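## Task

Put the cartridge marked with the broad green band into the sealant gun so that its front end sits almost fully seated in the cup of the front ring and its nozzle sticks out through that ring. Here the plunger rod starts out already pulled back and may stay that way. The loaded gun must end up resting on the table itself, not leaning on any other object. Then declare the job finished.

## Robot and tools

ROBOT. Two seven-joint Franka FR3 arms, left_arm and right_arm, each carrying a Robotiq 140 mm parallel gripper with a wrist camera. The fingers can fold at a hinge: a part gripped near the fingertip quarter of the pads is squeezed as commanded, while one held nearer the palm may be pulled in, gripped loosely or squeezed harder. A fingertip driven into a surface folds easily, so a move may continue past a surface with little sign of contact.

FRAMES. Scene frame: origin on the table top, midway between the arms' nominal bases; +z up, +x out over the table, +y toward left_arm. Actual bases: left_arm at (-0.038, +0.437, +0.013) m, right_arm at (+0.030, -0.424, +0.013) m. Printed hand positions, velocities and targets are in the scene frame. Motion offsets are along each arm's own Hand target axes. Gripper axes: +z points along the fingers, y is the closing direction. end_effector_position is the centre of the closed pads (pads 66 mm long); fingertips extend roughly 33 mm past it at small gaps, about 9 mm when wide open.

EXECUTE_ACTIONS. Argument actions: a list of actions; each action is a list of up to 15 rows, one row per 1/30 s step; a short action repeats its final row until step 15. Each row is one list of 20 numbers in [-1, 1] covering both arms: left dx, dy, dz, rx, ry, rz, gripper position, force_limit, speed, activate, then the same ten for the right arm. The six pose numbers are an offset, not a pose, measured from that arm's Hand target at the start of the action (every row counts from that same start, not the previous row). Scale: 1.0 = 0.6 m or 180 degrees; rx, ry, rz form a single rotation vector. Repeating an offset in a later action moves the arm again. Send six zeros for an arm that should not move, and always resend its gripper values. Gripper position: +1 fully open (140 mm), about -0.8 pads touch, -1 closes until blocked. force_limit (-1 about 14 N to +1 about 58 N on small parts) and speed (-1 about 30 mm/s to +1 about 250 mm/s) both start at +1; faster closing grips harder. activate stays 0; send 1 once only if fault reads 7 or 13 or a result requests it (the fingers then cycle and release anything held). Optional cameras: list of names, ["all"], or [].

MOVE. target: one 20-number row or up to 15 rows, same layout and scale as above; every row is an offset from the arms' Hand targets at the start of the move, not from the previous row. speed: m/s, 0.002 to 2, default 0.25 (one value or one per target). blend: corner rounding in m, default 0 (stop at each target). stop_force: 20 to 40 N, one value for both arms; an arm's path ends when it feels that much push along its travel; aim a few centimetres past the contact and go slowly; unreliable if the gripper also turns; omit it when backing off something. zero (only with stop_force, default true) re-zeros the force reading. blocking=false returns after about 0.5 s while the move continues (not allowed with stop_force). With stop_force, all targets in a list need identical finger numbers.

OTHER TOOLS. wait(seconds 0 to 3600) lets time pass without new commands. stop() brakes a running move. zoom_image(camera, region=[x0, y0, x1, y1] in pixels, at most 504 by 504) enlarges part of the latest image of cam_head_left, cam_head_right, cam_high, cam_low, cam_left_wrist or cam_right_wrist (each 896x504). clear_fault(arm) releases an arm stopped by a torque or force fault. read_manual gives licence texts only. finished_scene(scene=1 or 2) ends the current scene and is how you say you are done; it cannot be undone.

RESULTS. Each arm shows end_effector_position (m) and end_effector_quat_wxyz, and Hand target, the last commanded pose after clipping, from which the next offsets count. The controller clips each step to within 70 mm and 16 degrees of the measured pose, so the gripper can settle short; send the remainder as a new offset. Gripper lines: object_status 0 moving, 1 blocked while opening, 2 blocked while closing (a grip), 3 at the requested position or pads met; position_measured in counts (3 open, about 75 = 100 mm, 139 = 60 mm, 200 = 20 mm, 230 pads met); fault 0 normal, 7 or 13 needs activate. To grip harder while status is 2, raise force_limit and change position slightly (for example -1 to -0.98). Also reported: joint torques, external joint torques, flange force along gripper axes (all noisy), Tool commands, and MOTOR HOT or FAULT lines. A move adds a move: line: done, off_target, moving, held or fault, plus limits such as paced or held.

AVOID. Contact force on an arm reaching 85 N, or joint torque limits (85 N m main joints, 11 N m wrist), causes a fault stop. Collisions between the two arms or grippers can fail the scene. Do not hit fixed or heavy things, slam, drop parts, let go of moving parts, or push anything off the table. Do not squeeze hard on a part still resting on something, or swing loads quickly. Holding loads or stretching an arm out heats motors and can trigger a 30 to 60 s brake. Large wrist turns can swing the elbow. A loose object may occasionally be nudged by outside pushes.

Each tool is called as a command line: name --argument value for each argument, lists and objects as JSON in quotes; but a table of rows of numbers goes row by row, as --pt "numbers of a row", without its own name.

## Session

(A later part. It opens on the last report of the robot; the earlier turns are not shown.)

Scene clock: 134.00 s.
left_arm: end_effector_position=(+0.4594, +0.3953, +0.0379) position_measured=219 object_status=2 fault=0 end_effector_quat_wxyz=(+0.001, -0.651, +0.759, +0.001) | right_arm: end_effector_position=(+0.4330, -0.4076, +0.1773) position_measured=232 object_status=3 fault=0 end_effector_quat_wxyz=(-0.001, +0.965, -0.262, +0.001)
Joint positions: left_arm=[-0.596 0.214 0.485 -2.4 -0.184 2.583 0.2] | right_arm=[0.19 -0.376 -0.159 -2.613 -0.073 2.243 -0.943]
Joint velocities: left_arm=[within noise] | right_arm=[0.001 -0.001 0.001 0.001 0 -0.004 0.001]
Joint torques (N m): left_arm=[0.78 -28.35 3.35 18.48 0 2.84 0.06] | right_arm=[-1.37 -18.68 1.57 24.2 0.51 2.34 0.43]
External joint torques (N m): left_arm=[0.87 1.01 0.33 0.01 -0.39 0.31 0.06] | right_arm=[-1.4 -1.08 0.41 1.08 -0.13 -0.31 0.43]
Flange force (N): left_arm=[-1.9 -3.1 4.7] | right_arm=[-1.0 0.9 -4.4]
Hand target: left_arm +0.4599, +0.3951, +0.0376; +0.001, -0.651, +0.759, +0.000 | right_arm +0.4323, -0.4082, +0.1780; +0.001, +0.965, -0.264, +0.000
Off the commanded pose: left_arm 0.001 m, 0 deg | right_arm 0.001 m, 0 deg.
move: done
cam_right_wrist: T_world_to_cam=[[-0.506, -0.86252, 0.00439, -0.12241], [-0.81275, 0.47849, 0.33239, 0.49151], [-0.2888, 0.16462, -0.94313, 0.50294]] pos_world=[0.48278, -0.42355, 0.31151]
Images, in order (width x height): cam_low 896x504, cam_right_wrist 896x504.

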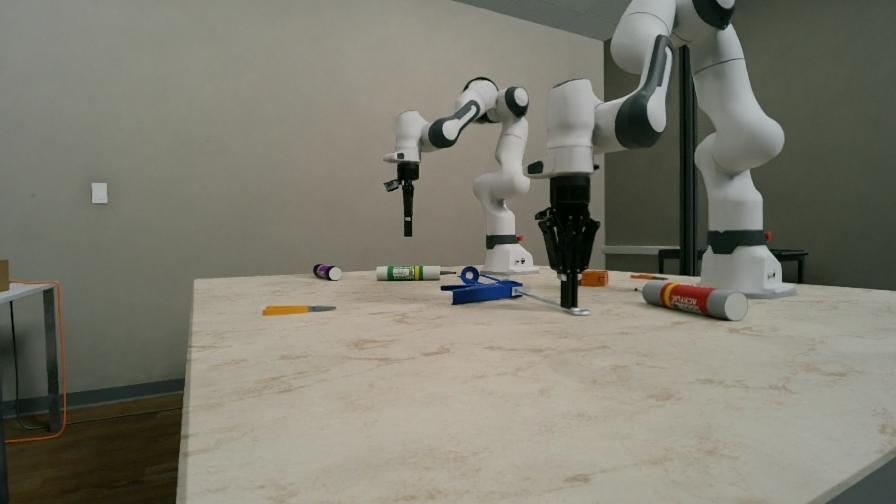

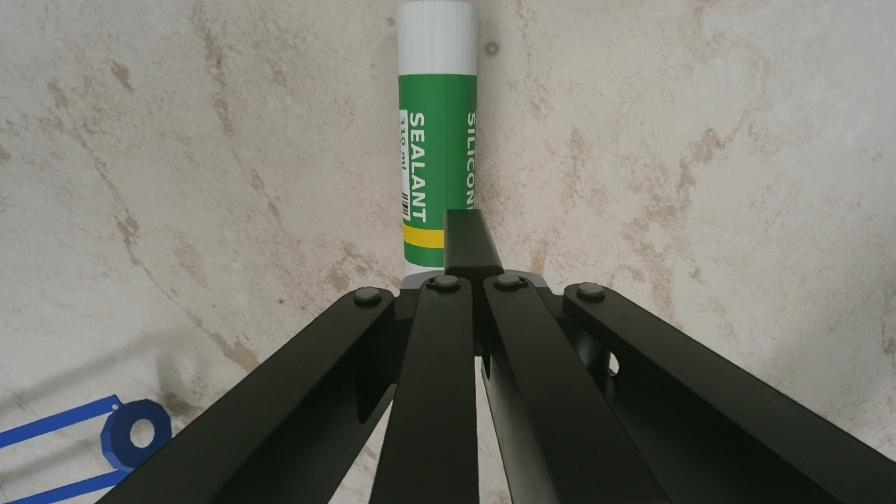

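move --pt "0 0 0 0 0 0 -1 -0.5 -1 0 0 -0.021 0 0 0 0 0.2 0 0 0" --pt "0 0 0 0 0 0 -1 -0.5 -1 0 0 -0.021 0.19 0 0 0 0.2 0 0 0" --speed 0.12 --cameras '["cam_right_wrist"]'

Scene clock: 145.83 s.
left_arm: end_effector_position=(+0.4594, +0.3953, +0.0379) position_measured=219 object_status=2 fault=0 end_effector_quat_wxyz=(+0.001, -0.651, +0.759, +0.001) | right_arm: end_effector_position=(+0.4374, -0.3979, +0.0641) position_measured=104 object_status=3 fault=0 end_effector_quat_wxyz=(+0.002, +0.964, -0.266, -0.001)
Joint positions: left_arm=[-0.596 0.214 0.485 -2.4 -0.184 2.583 0.2] | right_arm=[0.203 -0.1 -0.152 -2.695 -0.034 2.592 -0.942]
Joint velocities: left_arm=[within noise] | right_arm=[0 0 -0.001 0 0.001 0.004 -0.003]
Joint torques (N m): left_arm=[0.75 -28.35 3.37 18.39 0 2.85 0.02] | right_arm=[-1.08 -23.21 0.16 20.05 0.79 2.94 -0.06]
External joint torques (N m): left_arm=[0.92 1.03 0.44 -0.08 -0.39 0.32 0.02] | right_arm=[-1.05 -0.1 -0.09 1.17 0.36 0.31 -0.06]
Flange force (N): left_arm=[-1.9 -2.7 4.6] | right_arm=[3.6 -0.8 0.4]
Hand target: left_arm +0.4599, +0.3951, +0.0376; +0.001, -0.651, +0.759, +0.000 | right_arm +0.4387, -0.3975, +0.0640; +0.001, +0.965, -0.264, +0.000
Off the commanded pose: left_arm 0.001 m, 0 deg | right_arm 0.001 m, 0 deg.
move: done
cam_right_wrist: T_world_to_cam=[[-0.5123, -0.85874, 0.01049, -0.1074], [-0.80751, 0.48583, 0.33451, 0.52841], [-0.29236, 0.1629, -0.94233, 0.39659]] pos_world=[0.48762, -0.41355, 0.19809]

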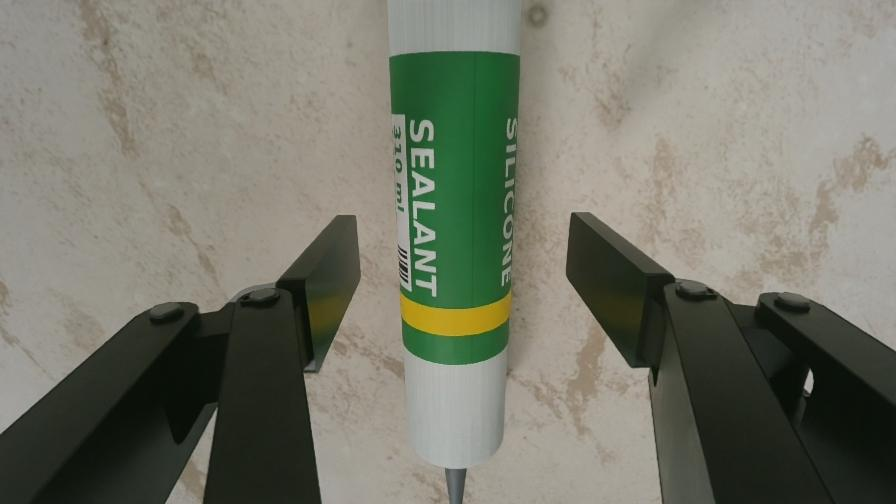

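move --target '[0,0,0,0,0,0,-1,-0.5,-1,0,0,-0.004,0.027,0,0,0,0.2,-0.3,-1,0]' --speed 0.06

move --target '[0,0,0,0,0,0,-1,-0.5,-1,0,0,0,0,0,0,0,-0.98,-0.3,-1,0]' --speed 0.06

move --target '[0,0,0,0,0,0,-1,-0.5,-1,0,0,0,0,0,0,0,-1,0,-1,0]' --speed 0.06 --cameras '["cam_right_wrist","cam_low"]'

zoom_image --camera "cam_low" --region '[360, 230, 480, 300]'

Scene clock: 152.27 s.
left_arm: end_effector_position=(+0.4594, +0.3953, +0.0379) position_measured=219 object_status=2 fault=0 end_effector_quat_wxyz=(+0.001, -0.651, +0.759, +0.001) | right_arm: end_effector_position=(+0.4390, -0.3966, +0.0481) position_measured=104 object_status=3 fault=0 end_effector_quat_wxyz=(+0.002, +0.964, -0.267, -0.001)
Joint positions: left_arm=[-0.596 0.214 0.485 -2.4 -0.184 2.583 0.2] | right_arm=[0.208 -0.049 -0.152 -2.694 -0.02 2.643 -0.947]
Joint velocities: left_arm=[within noise] | right_arm=[0.002 0 0.001 -0.002 0.002 0.004 -0.002]
Joint torques (N m): left_arm=[0.72 -28.36 3.32 18.44 0.01 2.84 0.01] | right_arm=[-0.67 -24.32 0.02 18.97 0.75 2.83 -0.11]
External joint torques (N m): left_arm=[0.77 1.04 0.26 -0.08 -0.39 0.3 0.01] | right_arm=[-0.65 -0.09 -0.1 0.81 0.36 0.18 -0.11]
Flange force (N): left_arm=[-1.6 -2.8 4.7] | right_arm=[2.7 -0.5 0.4]
Hand target: left_arm +0.4599, +0.3951, +0.0376; +0.001, -0.651, +0.759, +0.000 | right_arm +0.4399, -0.3955, +0.0478; +0.001, +0.965, -0.264, +0.000
Off the commanded pose: left_arm 0.001 m, 0 deg | right_arm 0.001 m, 0 deg.
move: done

Scene clock: 153.67 s.
left_arm: end_effector_position=(+0.4594, +0.3953, +0.0379) position_measured=219 object_status=2 fault=0 end_effector_quat_wxyz=(+0.001, -0.651, +0.759, +0.001) | right_arm: end_effector_position=(+0.4394, -0.3964, +0.0482) position_measured=157 object_status=0 fault=0 end_effector_quat_wxyz=(+0.001, +0.964, -0.266, +0.000)
Joint positions: left_arm=[-0.596 0.214 0.485 -2.4 -0.184 2.583 0.2] | right_arm=[0.208 -0.049 -0.152 -2.694 -0.02 2.644 -0.948]
Joint torques (N m): left_arm=[0.83 -28.34 3.37 18.49 0 2.84 0.02] | right_arm=[-0.71 -23.76 0.01 18.86 0.71 2.9 -0.1]
External joint torques (N m): left_arm=[0.89 1.22 0.32 -0.13 -0.39 0.29 0.02] | right_arm=[-0.67 0.47 -0.1 0.64 0.31 0.23 -0.1]
Flange force (N): left_arm=[-1.9 -3.2 5.2] | right_arm=[3.3 -1.0 2.2]
Hand target: left_arm +0.4599, +0.3951, +0.0376; +0.001, -0.651, +0.759, +0.000 | right_arm +0.4399, -0.3955, +0.0478; +0.001, +0.965, -0.264, +0.000
Off the commanded pose: left_arm 0.001 m, 0 deg | right_arm 0.001 m, 0 deg.
move: done

Scene clock: 154.17 s.
left_arm: end_effector_position=(+0.4594, +0.3953, +0.0379) position_measured=219 object_status=2 fault=0 end_effector_quat_wxyz=(+0.001, -0.651, +0.759, +0.001) | right_arm: end_effector_position=(+0.4396, -0.3964, +0.0483) position_measured=160 object_status=2 fault=0 end_effector_quat_wxyz=(+0.001, +0.964, -0.266, +0.000)
Joint positions: left_arm=[-0.596 0.214 0.485 -2.4 -0.184 2.583 0.2] | right_arm=[0.208 -0.049 -0.152 -2.694 -0.02 2.644 -0.948]
Joint torques (N m): left_arm=[0.68 -28.43 3.26 18.43 0.02 2.83 -0.01] | right_arm=[-0.7 -23.12 -0.03 18.67 0.7 2.88 -0.15]
External joint torques (N m): left_arm=[0.87 0.94 0.34 -0.1 -0.38 0.29 -0.01] | right_arm=[-0.66 1.09 -0.13 0.53 0.31 0.23 -0.16]
Flange force (N): left_arm=[-1.7 -2.5 4.3] | right_arm=[4.4 -1.6 4.1]
Hand target: left_arm +0.4599, +0.3951, +0.0376; +0.001, -0.651, +0.759, +0.000 | right_arm +0.4399, -0.3955, +0.0478; +0.001, +0.965, -0.264, +0.000
Off the commanded pose: left_arm 0.001 m, 0 deg | right_arm 0.001 m, 0 deg.
move: done
cam_right_wrist: T_world_to_cam=[[-0.51316, -0.85825, 0.00913, -0.10428], [-0.80762, 0.48643, 0.33337, 0.53507], [-0.29056, 0.1637, -0.94275, 0.38167]] pos_world=[0.48952, -0.41225, 0.18239]
Images, in order (width x height): cam_low 896x504, cam_right_wrist 896x504.

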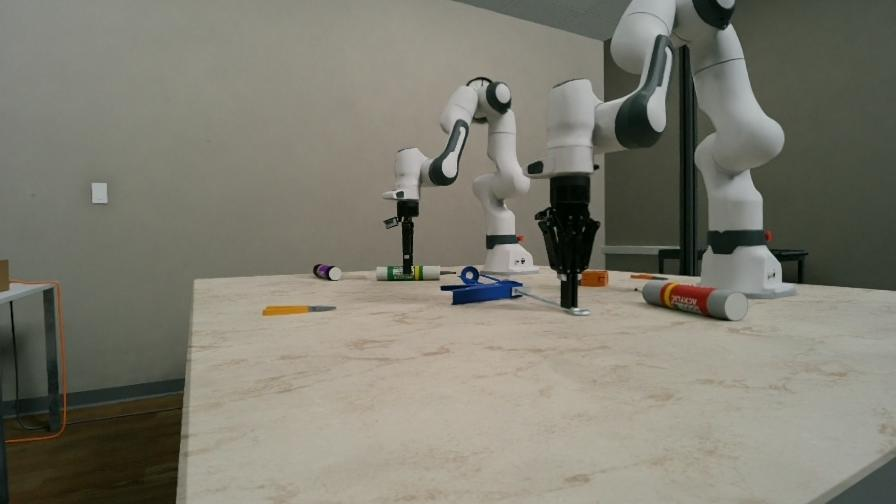

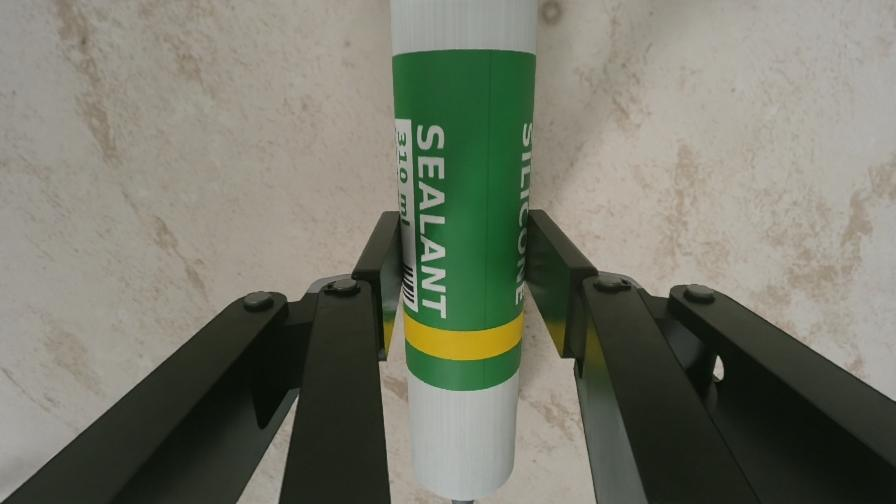

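Scaled by 4.200 from the camera's image (finer frame: 1280x720).

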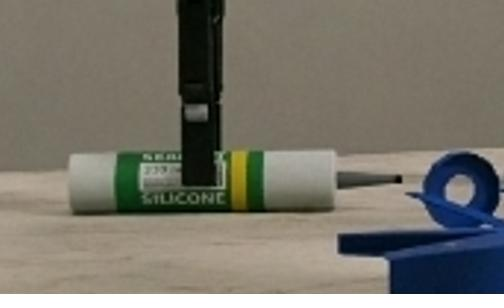

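move --target '[0,0,0,0,0,0,-1,-0.5,-1,0,0,0,-0.22,0,0,0,-1,0,-1,0]' --speed 0.1 --cameras '["cam_right_wrist","cam_low"]'

zoom_image --camera "cam_low" --region '[350, 180, 490, 270]'

Scene clock: 158.97 s.
left_arm: end_effector_position=(+0.4594, +0.3953, +0.0379) position_measured=219 object_status=2 fault=0 end_effector_quat_wxyz=(+0.001, -0.651, +0.759, +0.001) | right_arm: end_effector_position=(+0.4382, -0.3949, +0.1768) position_measured=160 object_status=2 fault=0 end_effector_quat_wxyz=(+0.000, +0.965, -0.262, -0.003)
Joint positions: left_arm=[-0.596 0.214 0.485 -2.4 -0.184 2.583 0.2] | right_arm=[0.198 -0.348 -0.136 -2.589 -0.057 2.238 -0.924]
Joint velocities: left_arm=[within noise] | right_arm=[0.001 0 0 0.001 -0.001 -0.003 0]
Joint torques (N m): left_arm=[0.75 -28.38 3.28 18.43 -0.01 2.84 0.02] | right_arm=[-1.45 -21.13 1.31 25.79 0.43 2.69 0.41]
External joint torques (N m): left_arm=[0.73 1.03 0.17 -0.08 -0.4 0.29 0.02] | right_arm=[-1.44 -2.38 0.43 2.53 -0.21 0.03 0.41]
Flange force (N): left_arm=[-1.5 -2.9 4.8] | right_arm=[-0.6 0.8 -7.4]
Hand target: left_arm +0.4599, +0.3951, +0.0376; +0.001, -0.651, +0.759, +0.000 | right_arm +0.4399, -0.3953, +0.1798; +0.001, +0.965, -0.264, +0.000
Off the commanded pose: left_arm 0.001 m, 0 deg | right_arm 0.003 m, 0 deg.
move: done
cam_right_wrist: T_world_to_cam=[[-0.50621, -0.86237, 0.00852, -0.10939], [-0.81018, 0.47891, 0.33802, 0.48781], [-0.29558, 0.16421, -0.9411, 0.50427]] pos_world=[0.48889, -0.41075, 0.31061]
Images, in order (width x height): cam_low 896x504, cam_right_wrist 896x504.

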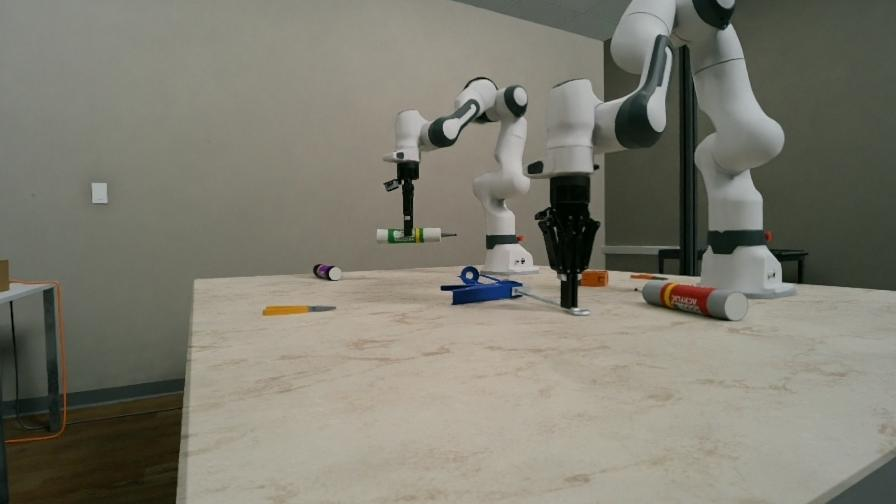

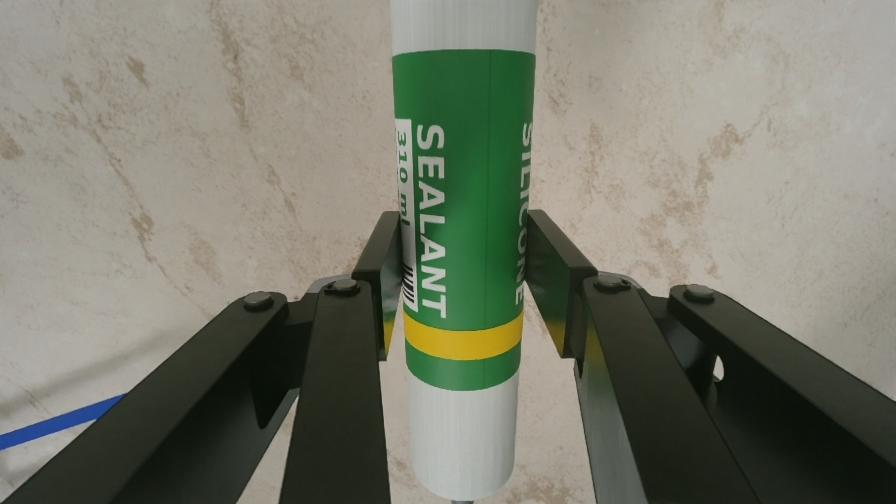

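Scaled by 3.600 from the camera's image (finer frame: 1280x720).

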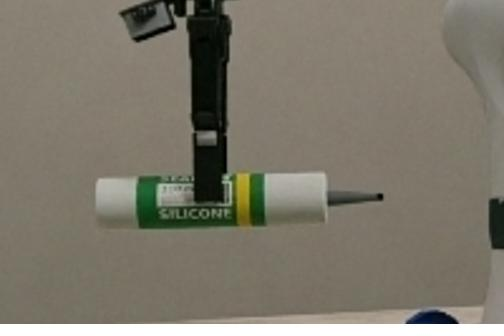

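move --target '[0,0,0,0,0,0,-1,-0.5,-1,0,-0.583,-0.479,0,0,0,-0.619,-1,0,-1,0]' --speed 0.2 --cameras '["all"]'

Scene clock: 184.40 s.
left_arm: end_effector_position=(+0.4594, +0.3953, +0.0379) position_measured=219 object_status=2 fault=0 end_effector_quat_wxyz=(+0.001, -0.651, +0.759, +0.001) | right_arm: end_effector_position=(+0.2850, +0.0284, +0.1771) position_measured=160 object_status=2 fault=0 end_effector_quat_wxyz=(+0.002, +0.763, +0.646, -0.001)
Joint positions: left_arm=[-0.596 0.214 0.485 -2.4 -0.184 2.583 0.2] | right_arm=[1.078 -0.017 -0.028 -2.238 -0.004 2.217 -1.913]
Joint velocities: left_arm=[within noise] | right_arm=[-0.001 -0.001 0.001 0.001 -0.001 0 -0.008]
Joint torques (N m): left_arm=[0.75 -28.32 3.31 18.43 -0.01 2.85 0.02] | right_arm=[-0.92 -32.81 -0.19 26.32 1.11 2.72 -0.03]
External joint torques (N m): left_arm=[0.84 1.01 0.3 -0.05 -0.4 0.31 0.01] | right_arm=[-0.9 -2.14 -0.16 2.98 0.38 0.1 -0.03]
Flange force (N): left_arm=[-1.7 -2.9 4.7] | right_arm=[3.6 2.4 -6.2]
Hand target: left_arm +0.4599, +0.3951, +0.0376; +0.001, -0.651, +0.759, +0.000 | right_arm +0.2852, +0.0301, +0.1793; +0.000, +0.761, +0.648, +0.000
Off the commanded pose: left_arm 0.001 m, 0 deg | right_arm 0.003 m, 0 deg.
move: done
cam_left_wrist: T_world_to_cam=[[-0.98584, 0.16767, 0.00315, 0.39713], [0.15974, 0.93319, 0.32194, -0.44938], [0.05104, 0.31788, -0.94676, 0.02638]] pos_world=[0.46194, 0.34438, 0.16839]
cam_right_wrist: T_world_to_cam=[[0.98626, -0.165, 0.00807, -0.26691], [-0.15798, -0.92772, 0.33819, 0.0149], [-0.04831, -0.33482, -0.94104, 0.33335]] pos_world=[0.2817, 0.08139, 0.31081]

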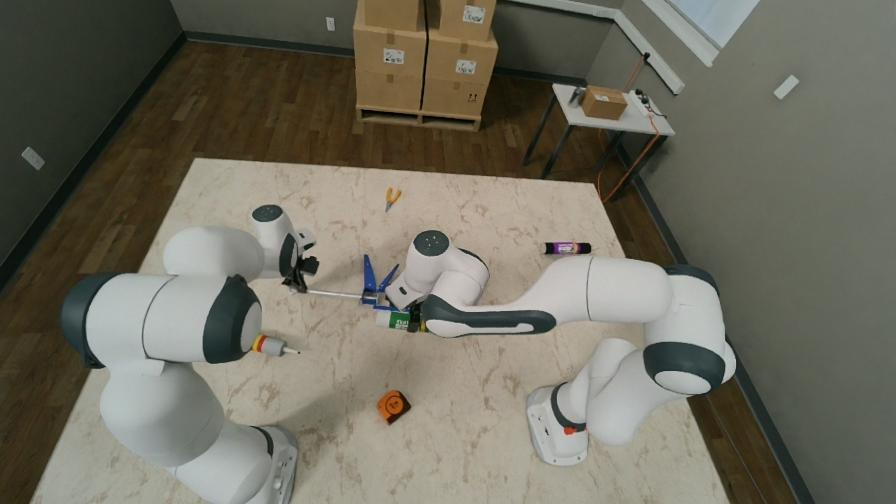

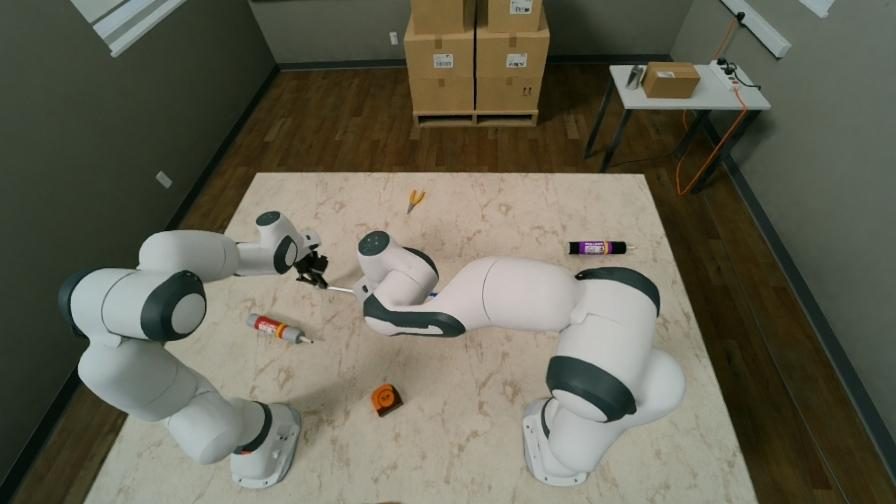

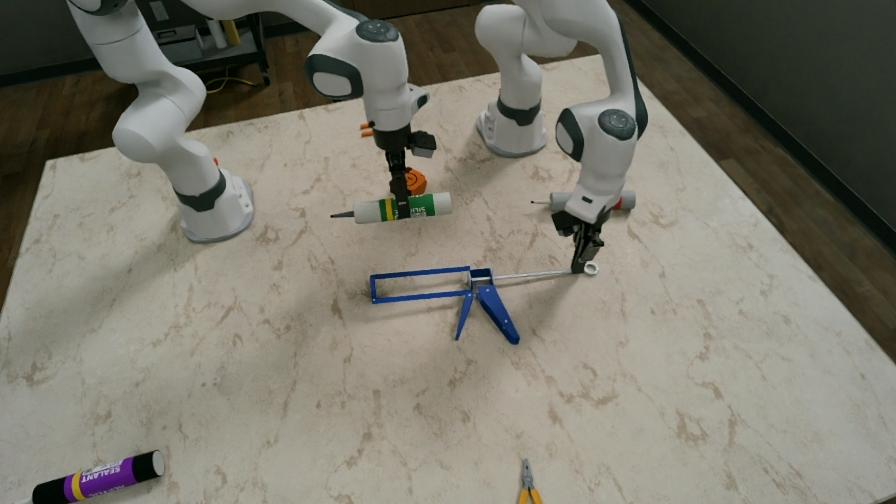

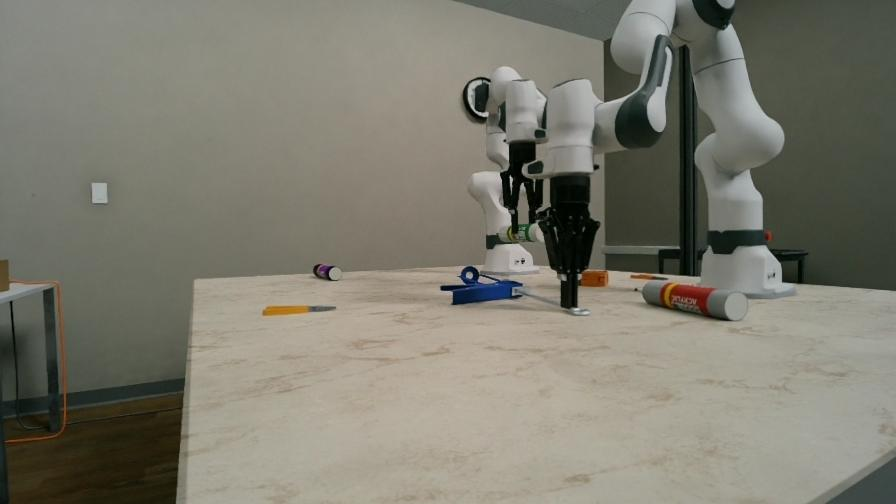

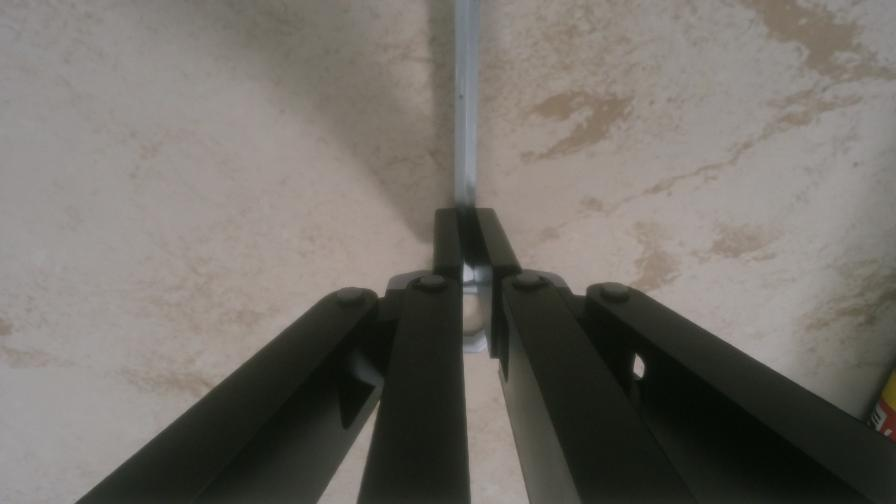

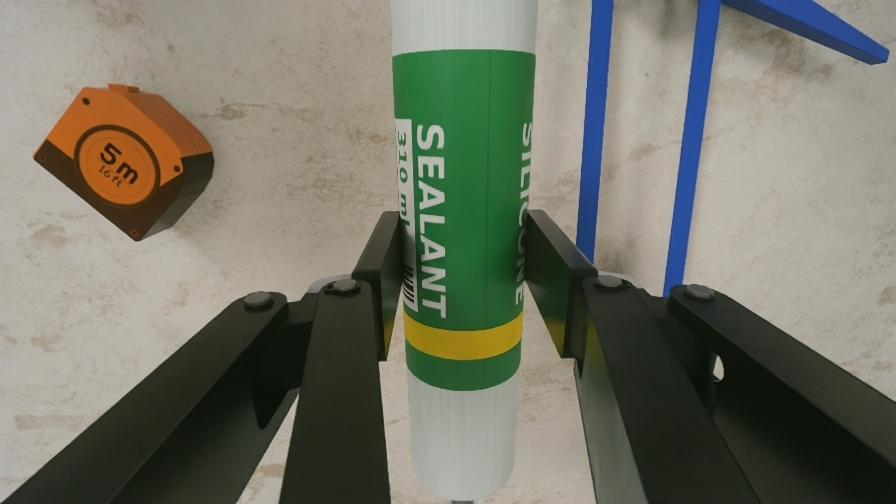

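move --target '[0,0,0,0,0,0,-1,-0.5,-1,0,0.1238,0.1923,0.0488,0,0.0722,0,-1,0,-1,0]' --speed 0.12 --cameras '["cam_high","cam_low","cam_right_wrist","cam_head_left"]'

zoom_image --camera "cam_high" --region '[330, 200, 530, 320]'

zoom_image --camera "cam_low" --region '[420, 200, 600, 320]'

Scene clock: 229.27 s.
left_arm: end_effector_position=(+0.4594, +0.3953, +0.0379) position_measured=219 object_status=2 fault=0 end_effector_quat_wxyz=(+0.001, -0.651, +0.759, +0.001) | right_arm: end_effector_position=(+0.4081, +0.0812, +0.1458) position_measured=160 object_status=2 fault=0 end_effector_quat_wxyz=(-0.071, +0.759, +0.643, +0.079)
Joint positions: left_arm=[-0.596 0.214 0.485 -2.4 -0.184 2.583 0.2] | right_arm=[0.935 0.209 -0.053 -2.093 0.195 2.477 -2.225]
Joint velocities: left_arm=[within noise] | right_arm=[0 0 0 0.001 0 0 -0.005]
Joint torques (N m): left_arm=[0.79 -28.31 3.37 18.42 -0.01 2.85 -0.01] | right_arm=[-1.47 -40.76 0.11 26.22 1.04 3.83 -0.08]
External joint torques (N m): left_arm=[0.78 1.1 0.26 -0.08 -0.4 0.31 -0.01] | right_arm=[-1.48 -2.53 0.26 3.03 0.42 0.84 -0.09]
Flange force (N): left_arm=[-1.6 -3.0 4.8] | right_arm=[3.1 3.7 -3.2]
Hand target: left_arm +0.4599, +0.3951, +0.0376; +0.001, -0.651, +0.759, +0.000 | right_arm +0.4110, +0.0850, +0.1500; -0.073, +0.757, +0.644, +0.086
Off the commanded pose: left_arm 0.001 m, 0 deg | right_arm 0.006 m, 1 deg.
move: off_target (right_arm)
cam_right_wrist: T_world_to_cam=[[0.9863, -0.16494, 0.00057, -0.37838], [-0.16368, -0.97836, 0.12657, 0.13126], [-0.02031, -0.12493, -0.99196, 0.30652]] pos_world=[0.4009, 0.1043, 0.28765]
Images, in order (width x height): cam_head_left 896x504, cam_high 896x504, cam_low 896x504, cam_right_wrist 896x504.

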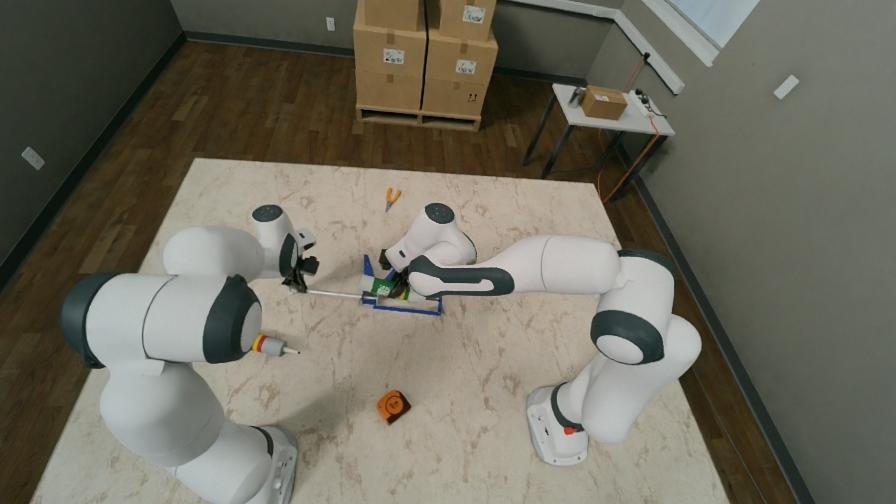

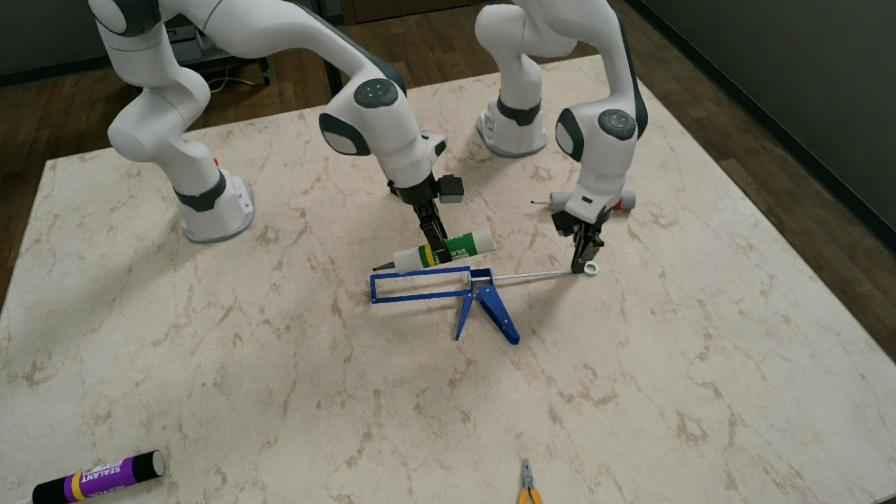

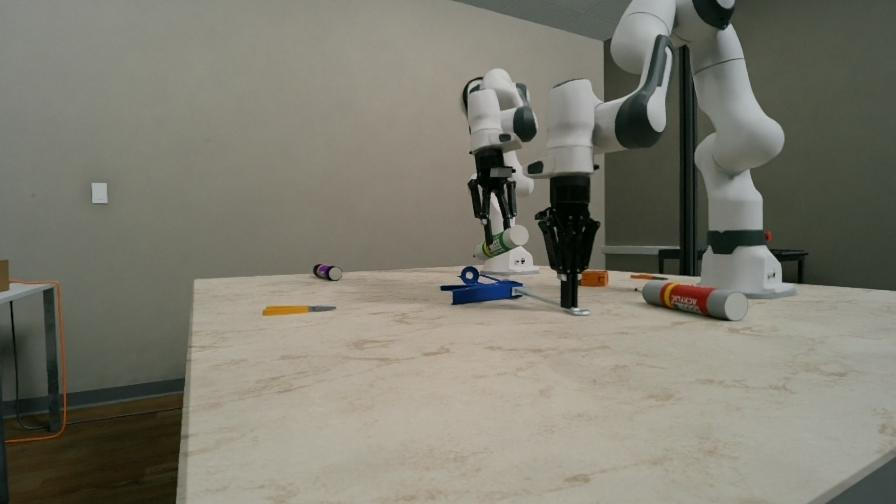

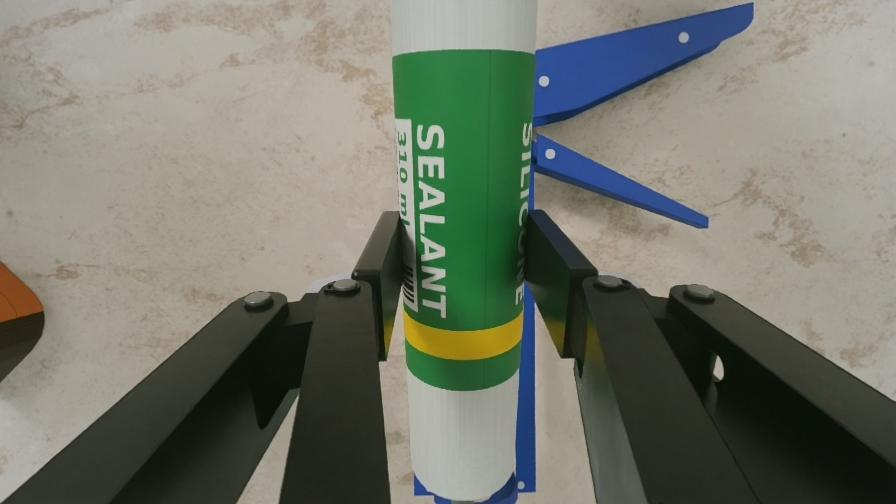

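Scaled by 2.520 from the camera's image (finer frame: 1280x720).

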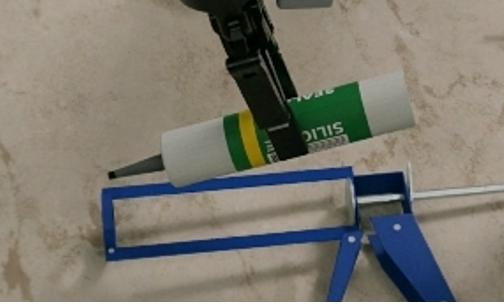

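Scaled by 2.800 from the camera's image (finer frame: 1280x720).

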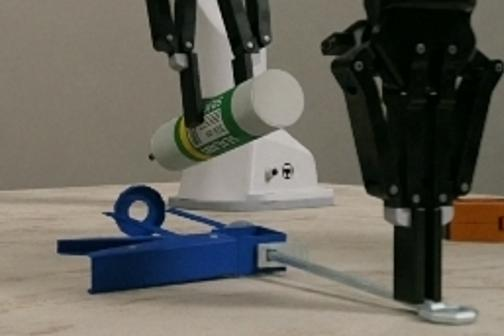

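move --target '[0,0,0,0,0,0,-1,-0.5,-1,0,-0.0053,0.02,0.0672,0,0,0,-1,0,-1,0]' --speed 0.06 --cameras '["cam_high","cam_low","cam_right_wrist"]'

zoom_image --camera "cam_high" --region '[350, 230, 510, 320]'

zoom_image --camera "cam_low" --region '[430, 220, 570, 310]'

Scene clock: 252.17 s.
left_arm: end_effector_position=(+0.4594, +0.3953, +0.0379) position_measured=219 object_status=2 fault=0 end_effector_quat_wxyz=(+0.001, -0.651, +0.759, +0.001) | right_arm: end_effector_position=(+0.4206, +0.0850, +0.1055) position_measured=160 object_status=2 fault=0 end_effector_quat_wxyz=(-0.071, +0.759, +0.643, +0.079)
Joint positions: left_arm=[-0.596 0.214 0.485 -2.4 -0.184 2.583 0.2] | right_arm=[0.917 0.303 -0.044 -2.073 0.223 2.547 -2.264]
Joint velocities: left_arm=[within noise] | right_arm=[0 0 0 -0.001 0 0.002 -0.005]
Joint torques (N m): left_arm=[0.77 -28.34 3.34 18.41 0 2.82 0.01] | right_arm=[-1.32 -43.39 0.11 25.45 0.96 3.87 -0.11]
External joint torques (N m): left_arm=[0.74 1.03 0.21 -0.09 -0.38 0.28 0.01] | right_arm=[-1.51 -2.96 0.12 3 0.43 0.9 -0.12]
Flange force (N): left_arm=[-1.5 -2.8 4.6] | right_arm=[2.0 3.6 -3.5]
Hand target: left_arm +0.4599, +0.3951, +0.0376; +0.001, -0.651, +0.759, +0.000 | right_arm +0.4238, +0.0889, +0.1100; -0.073, +0.757, +0.644, +0.086
Off the commanded pose: left_arm 0.001 m, 0 deg | right_arm 0.007 m, 1 deg.
move: off_target (right_arm)
cam_right_wrist: T_world_to_cam=[[0.98635, -0.16465, -0.00031, -0.38999], [-0.16328, -0.97837, 0.12702, 0.14186], [-0.02121, -0.12524, -0.9919, 0.26767]] pos_world=[0.4135, 0.1081, 0.24736]

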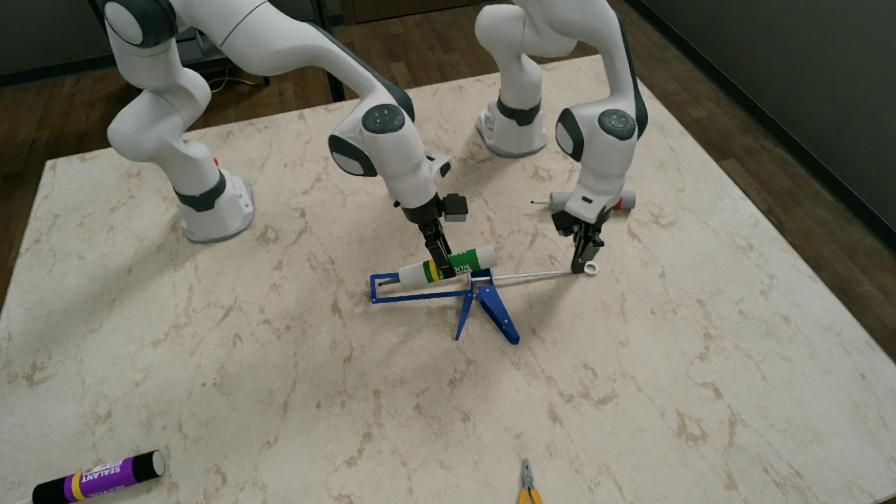

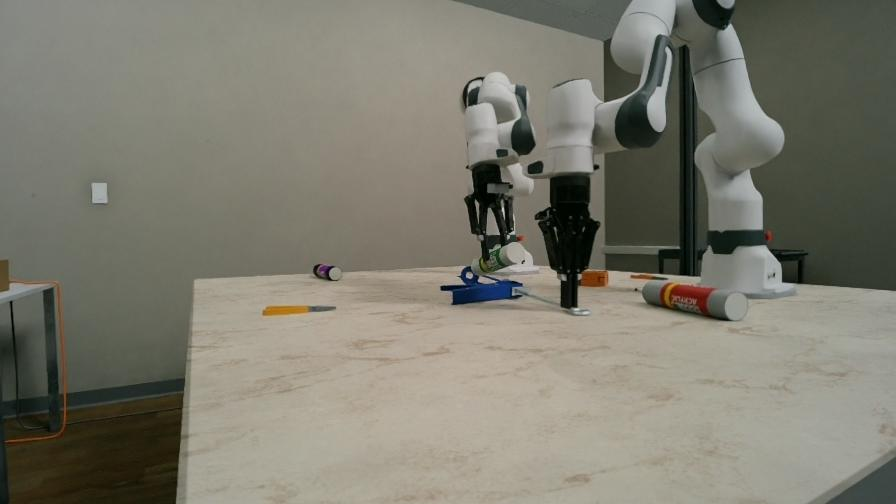

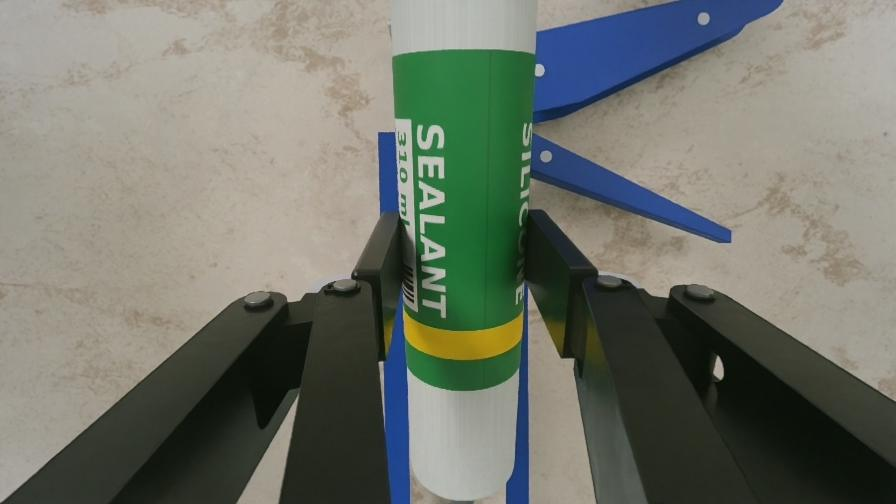

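Scaled by 3.150 from the camera's image (finer frame: 1280x720).

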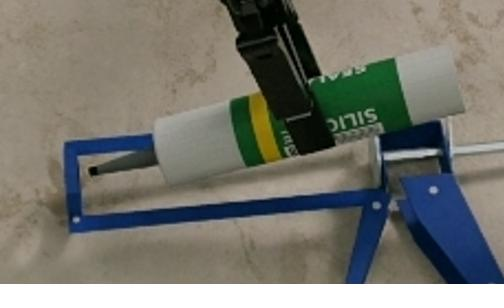

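Scaled by 3.600 from the camera's image (finer frame: 1280x720).

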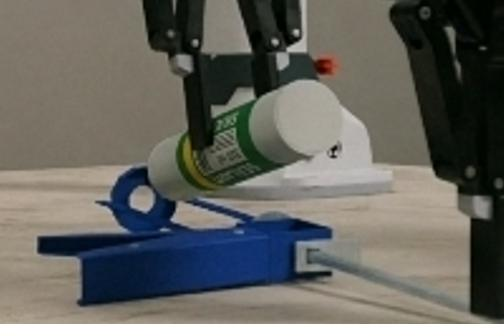

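move --target '[0,0,0,0,0,0,-1,-0.5,-1,0,-0.0051,0,0.0219,0,0,0,-1,0,-1,0]' --speed 0.04 --cameras '["cam_high","cam_low","cam_right_wrist"]'

zoom_image --camera "cam_high" --region '[360, 250, 440, 310]'

zoom_image --camera "cam_low" --region '[440, 240, 540, 310]'

Scene clock: 262.03 s.
left_arm: end_effector_position=(+0.4594, +0.3953, +0.0379) position_measured=219 object_status=2 fault=0 end_effector_quat_wxyz=(+0.001, -0.651, +0.759, +0.001) | right_arm: end_effector_position=(+0.4211, +0.0856, +0.0927) position_measured=160 object_status=2 fault=0 end_effector_quat_wxyz=(-0.071, +0.758, +0.643, +0.079)
Joint positions: left_arm=[-0.596 0.214 0.485 -2.4 -0.184 2.583 0.2] | right_arm=[0.914 0.327 -0.039 -2.077 0.231 2.575 -2.274]
Joint velocities: left_arm=[within noise] | right_arm=[0.001 0 0.001 0 -0.002 0.004 -0.003]
Joint torques (N m): left_arm=[0.74 -28.34 3.35 18.42 0 2.82 0.03] | right_arm=[-1.42 -44.02 0.13 24.61 0.92 3.82 -0.05]
External joint torques (N m): left_arm=[0.86 1.02 0.36 -0.07 -0.4 0.29 0.03] | right_arm=[-1.62 -3.11 0.1 2.46 0.43 0.85 -0.06]
Flange force (N): left_arm=[-1.8 -2.8 4.6] | right_arm=[0.0 2.5 -4.0]
Hand target: left_arm +0.4599, +0.3951, +0.0376; +0.001, -0.651, +0.759, +0.000 | right_arm +0.4238, +0.0889, +0.0965; -0.073, +0.757, +0.644, +0.086
Off the commanded pose: left_arm 0.001 m, 0 deg | right_arm 0.006 m, 1 deg.
move: off_target (right_arm)
cam_right_wrist: T_world_to_cam=[[0.98651, -0.16372, 0.00047, -0.39057], [-0.16248, -0.97868, 0.12565, 0.14394], [-0.02011, -0.12404, -0.99207, 0.25457]] pos_world=[0.41381, 0.1085, 0.23465]

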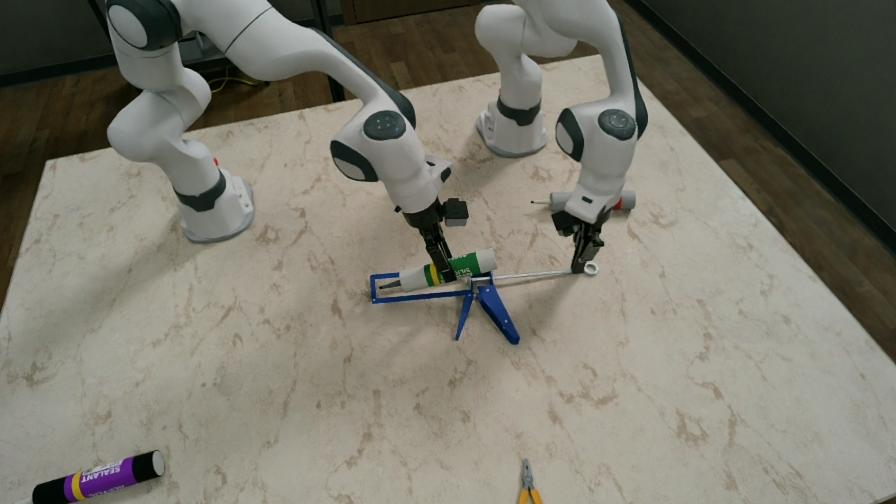

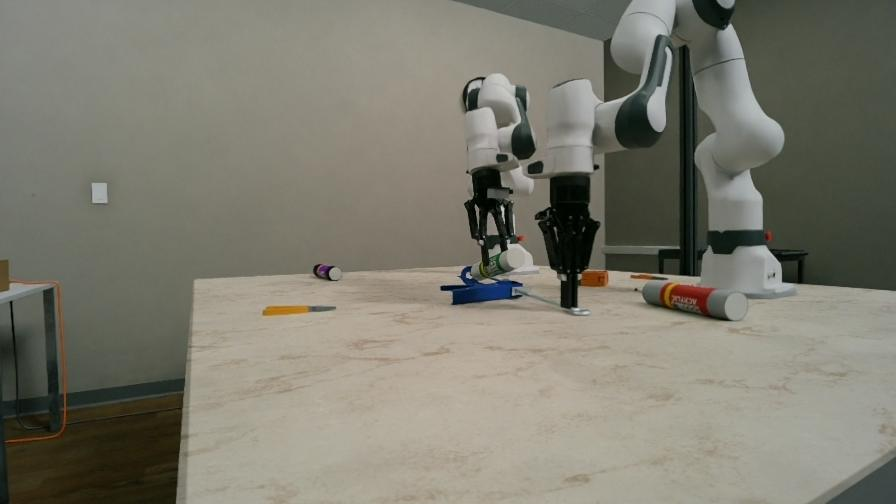

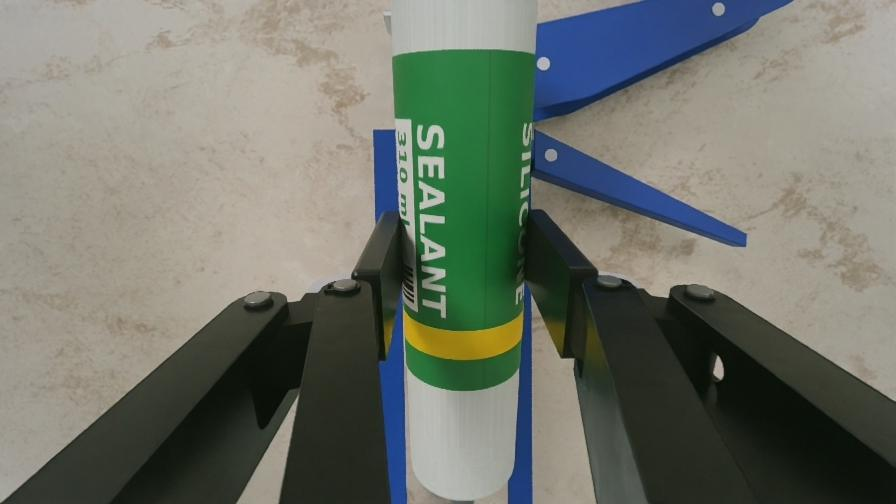

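Scaled by 6.300 from the camera's image (finer frame: 1280x720).

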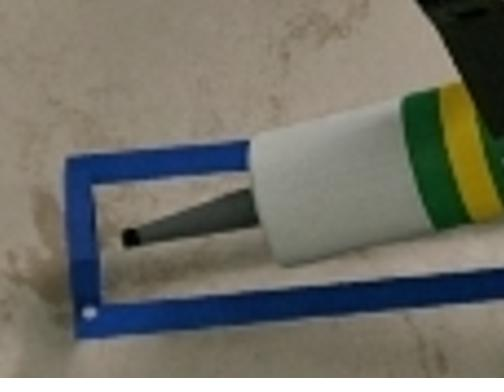

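Scaled by 5.040 from the camera's image (finer frame: 1280x720).

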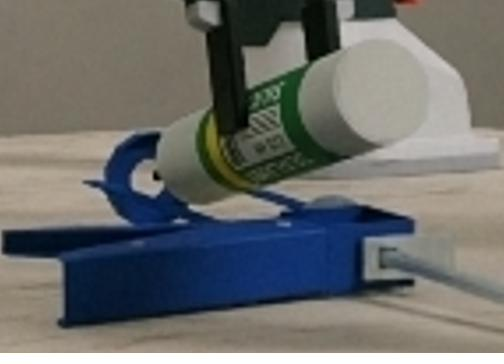

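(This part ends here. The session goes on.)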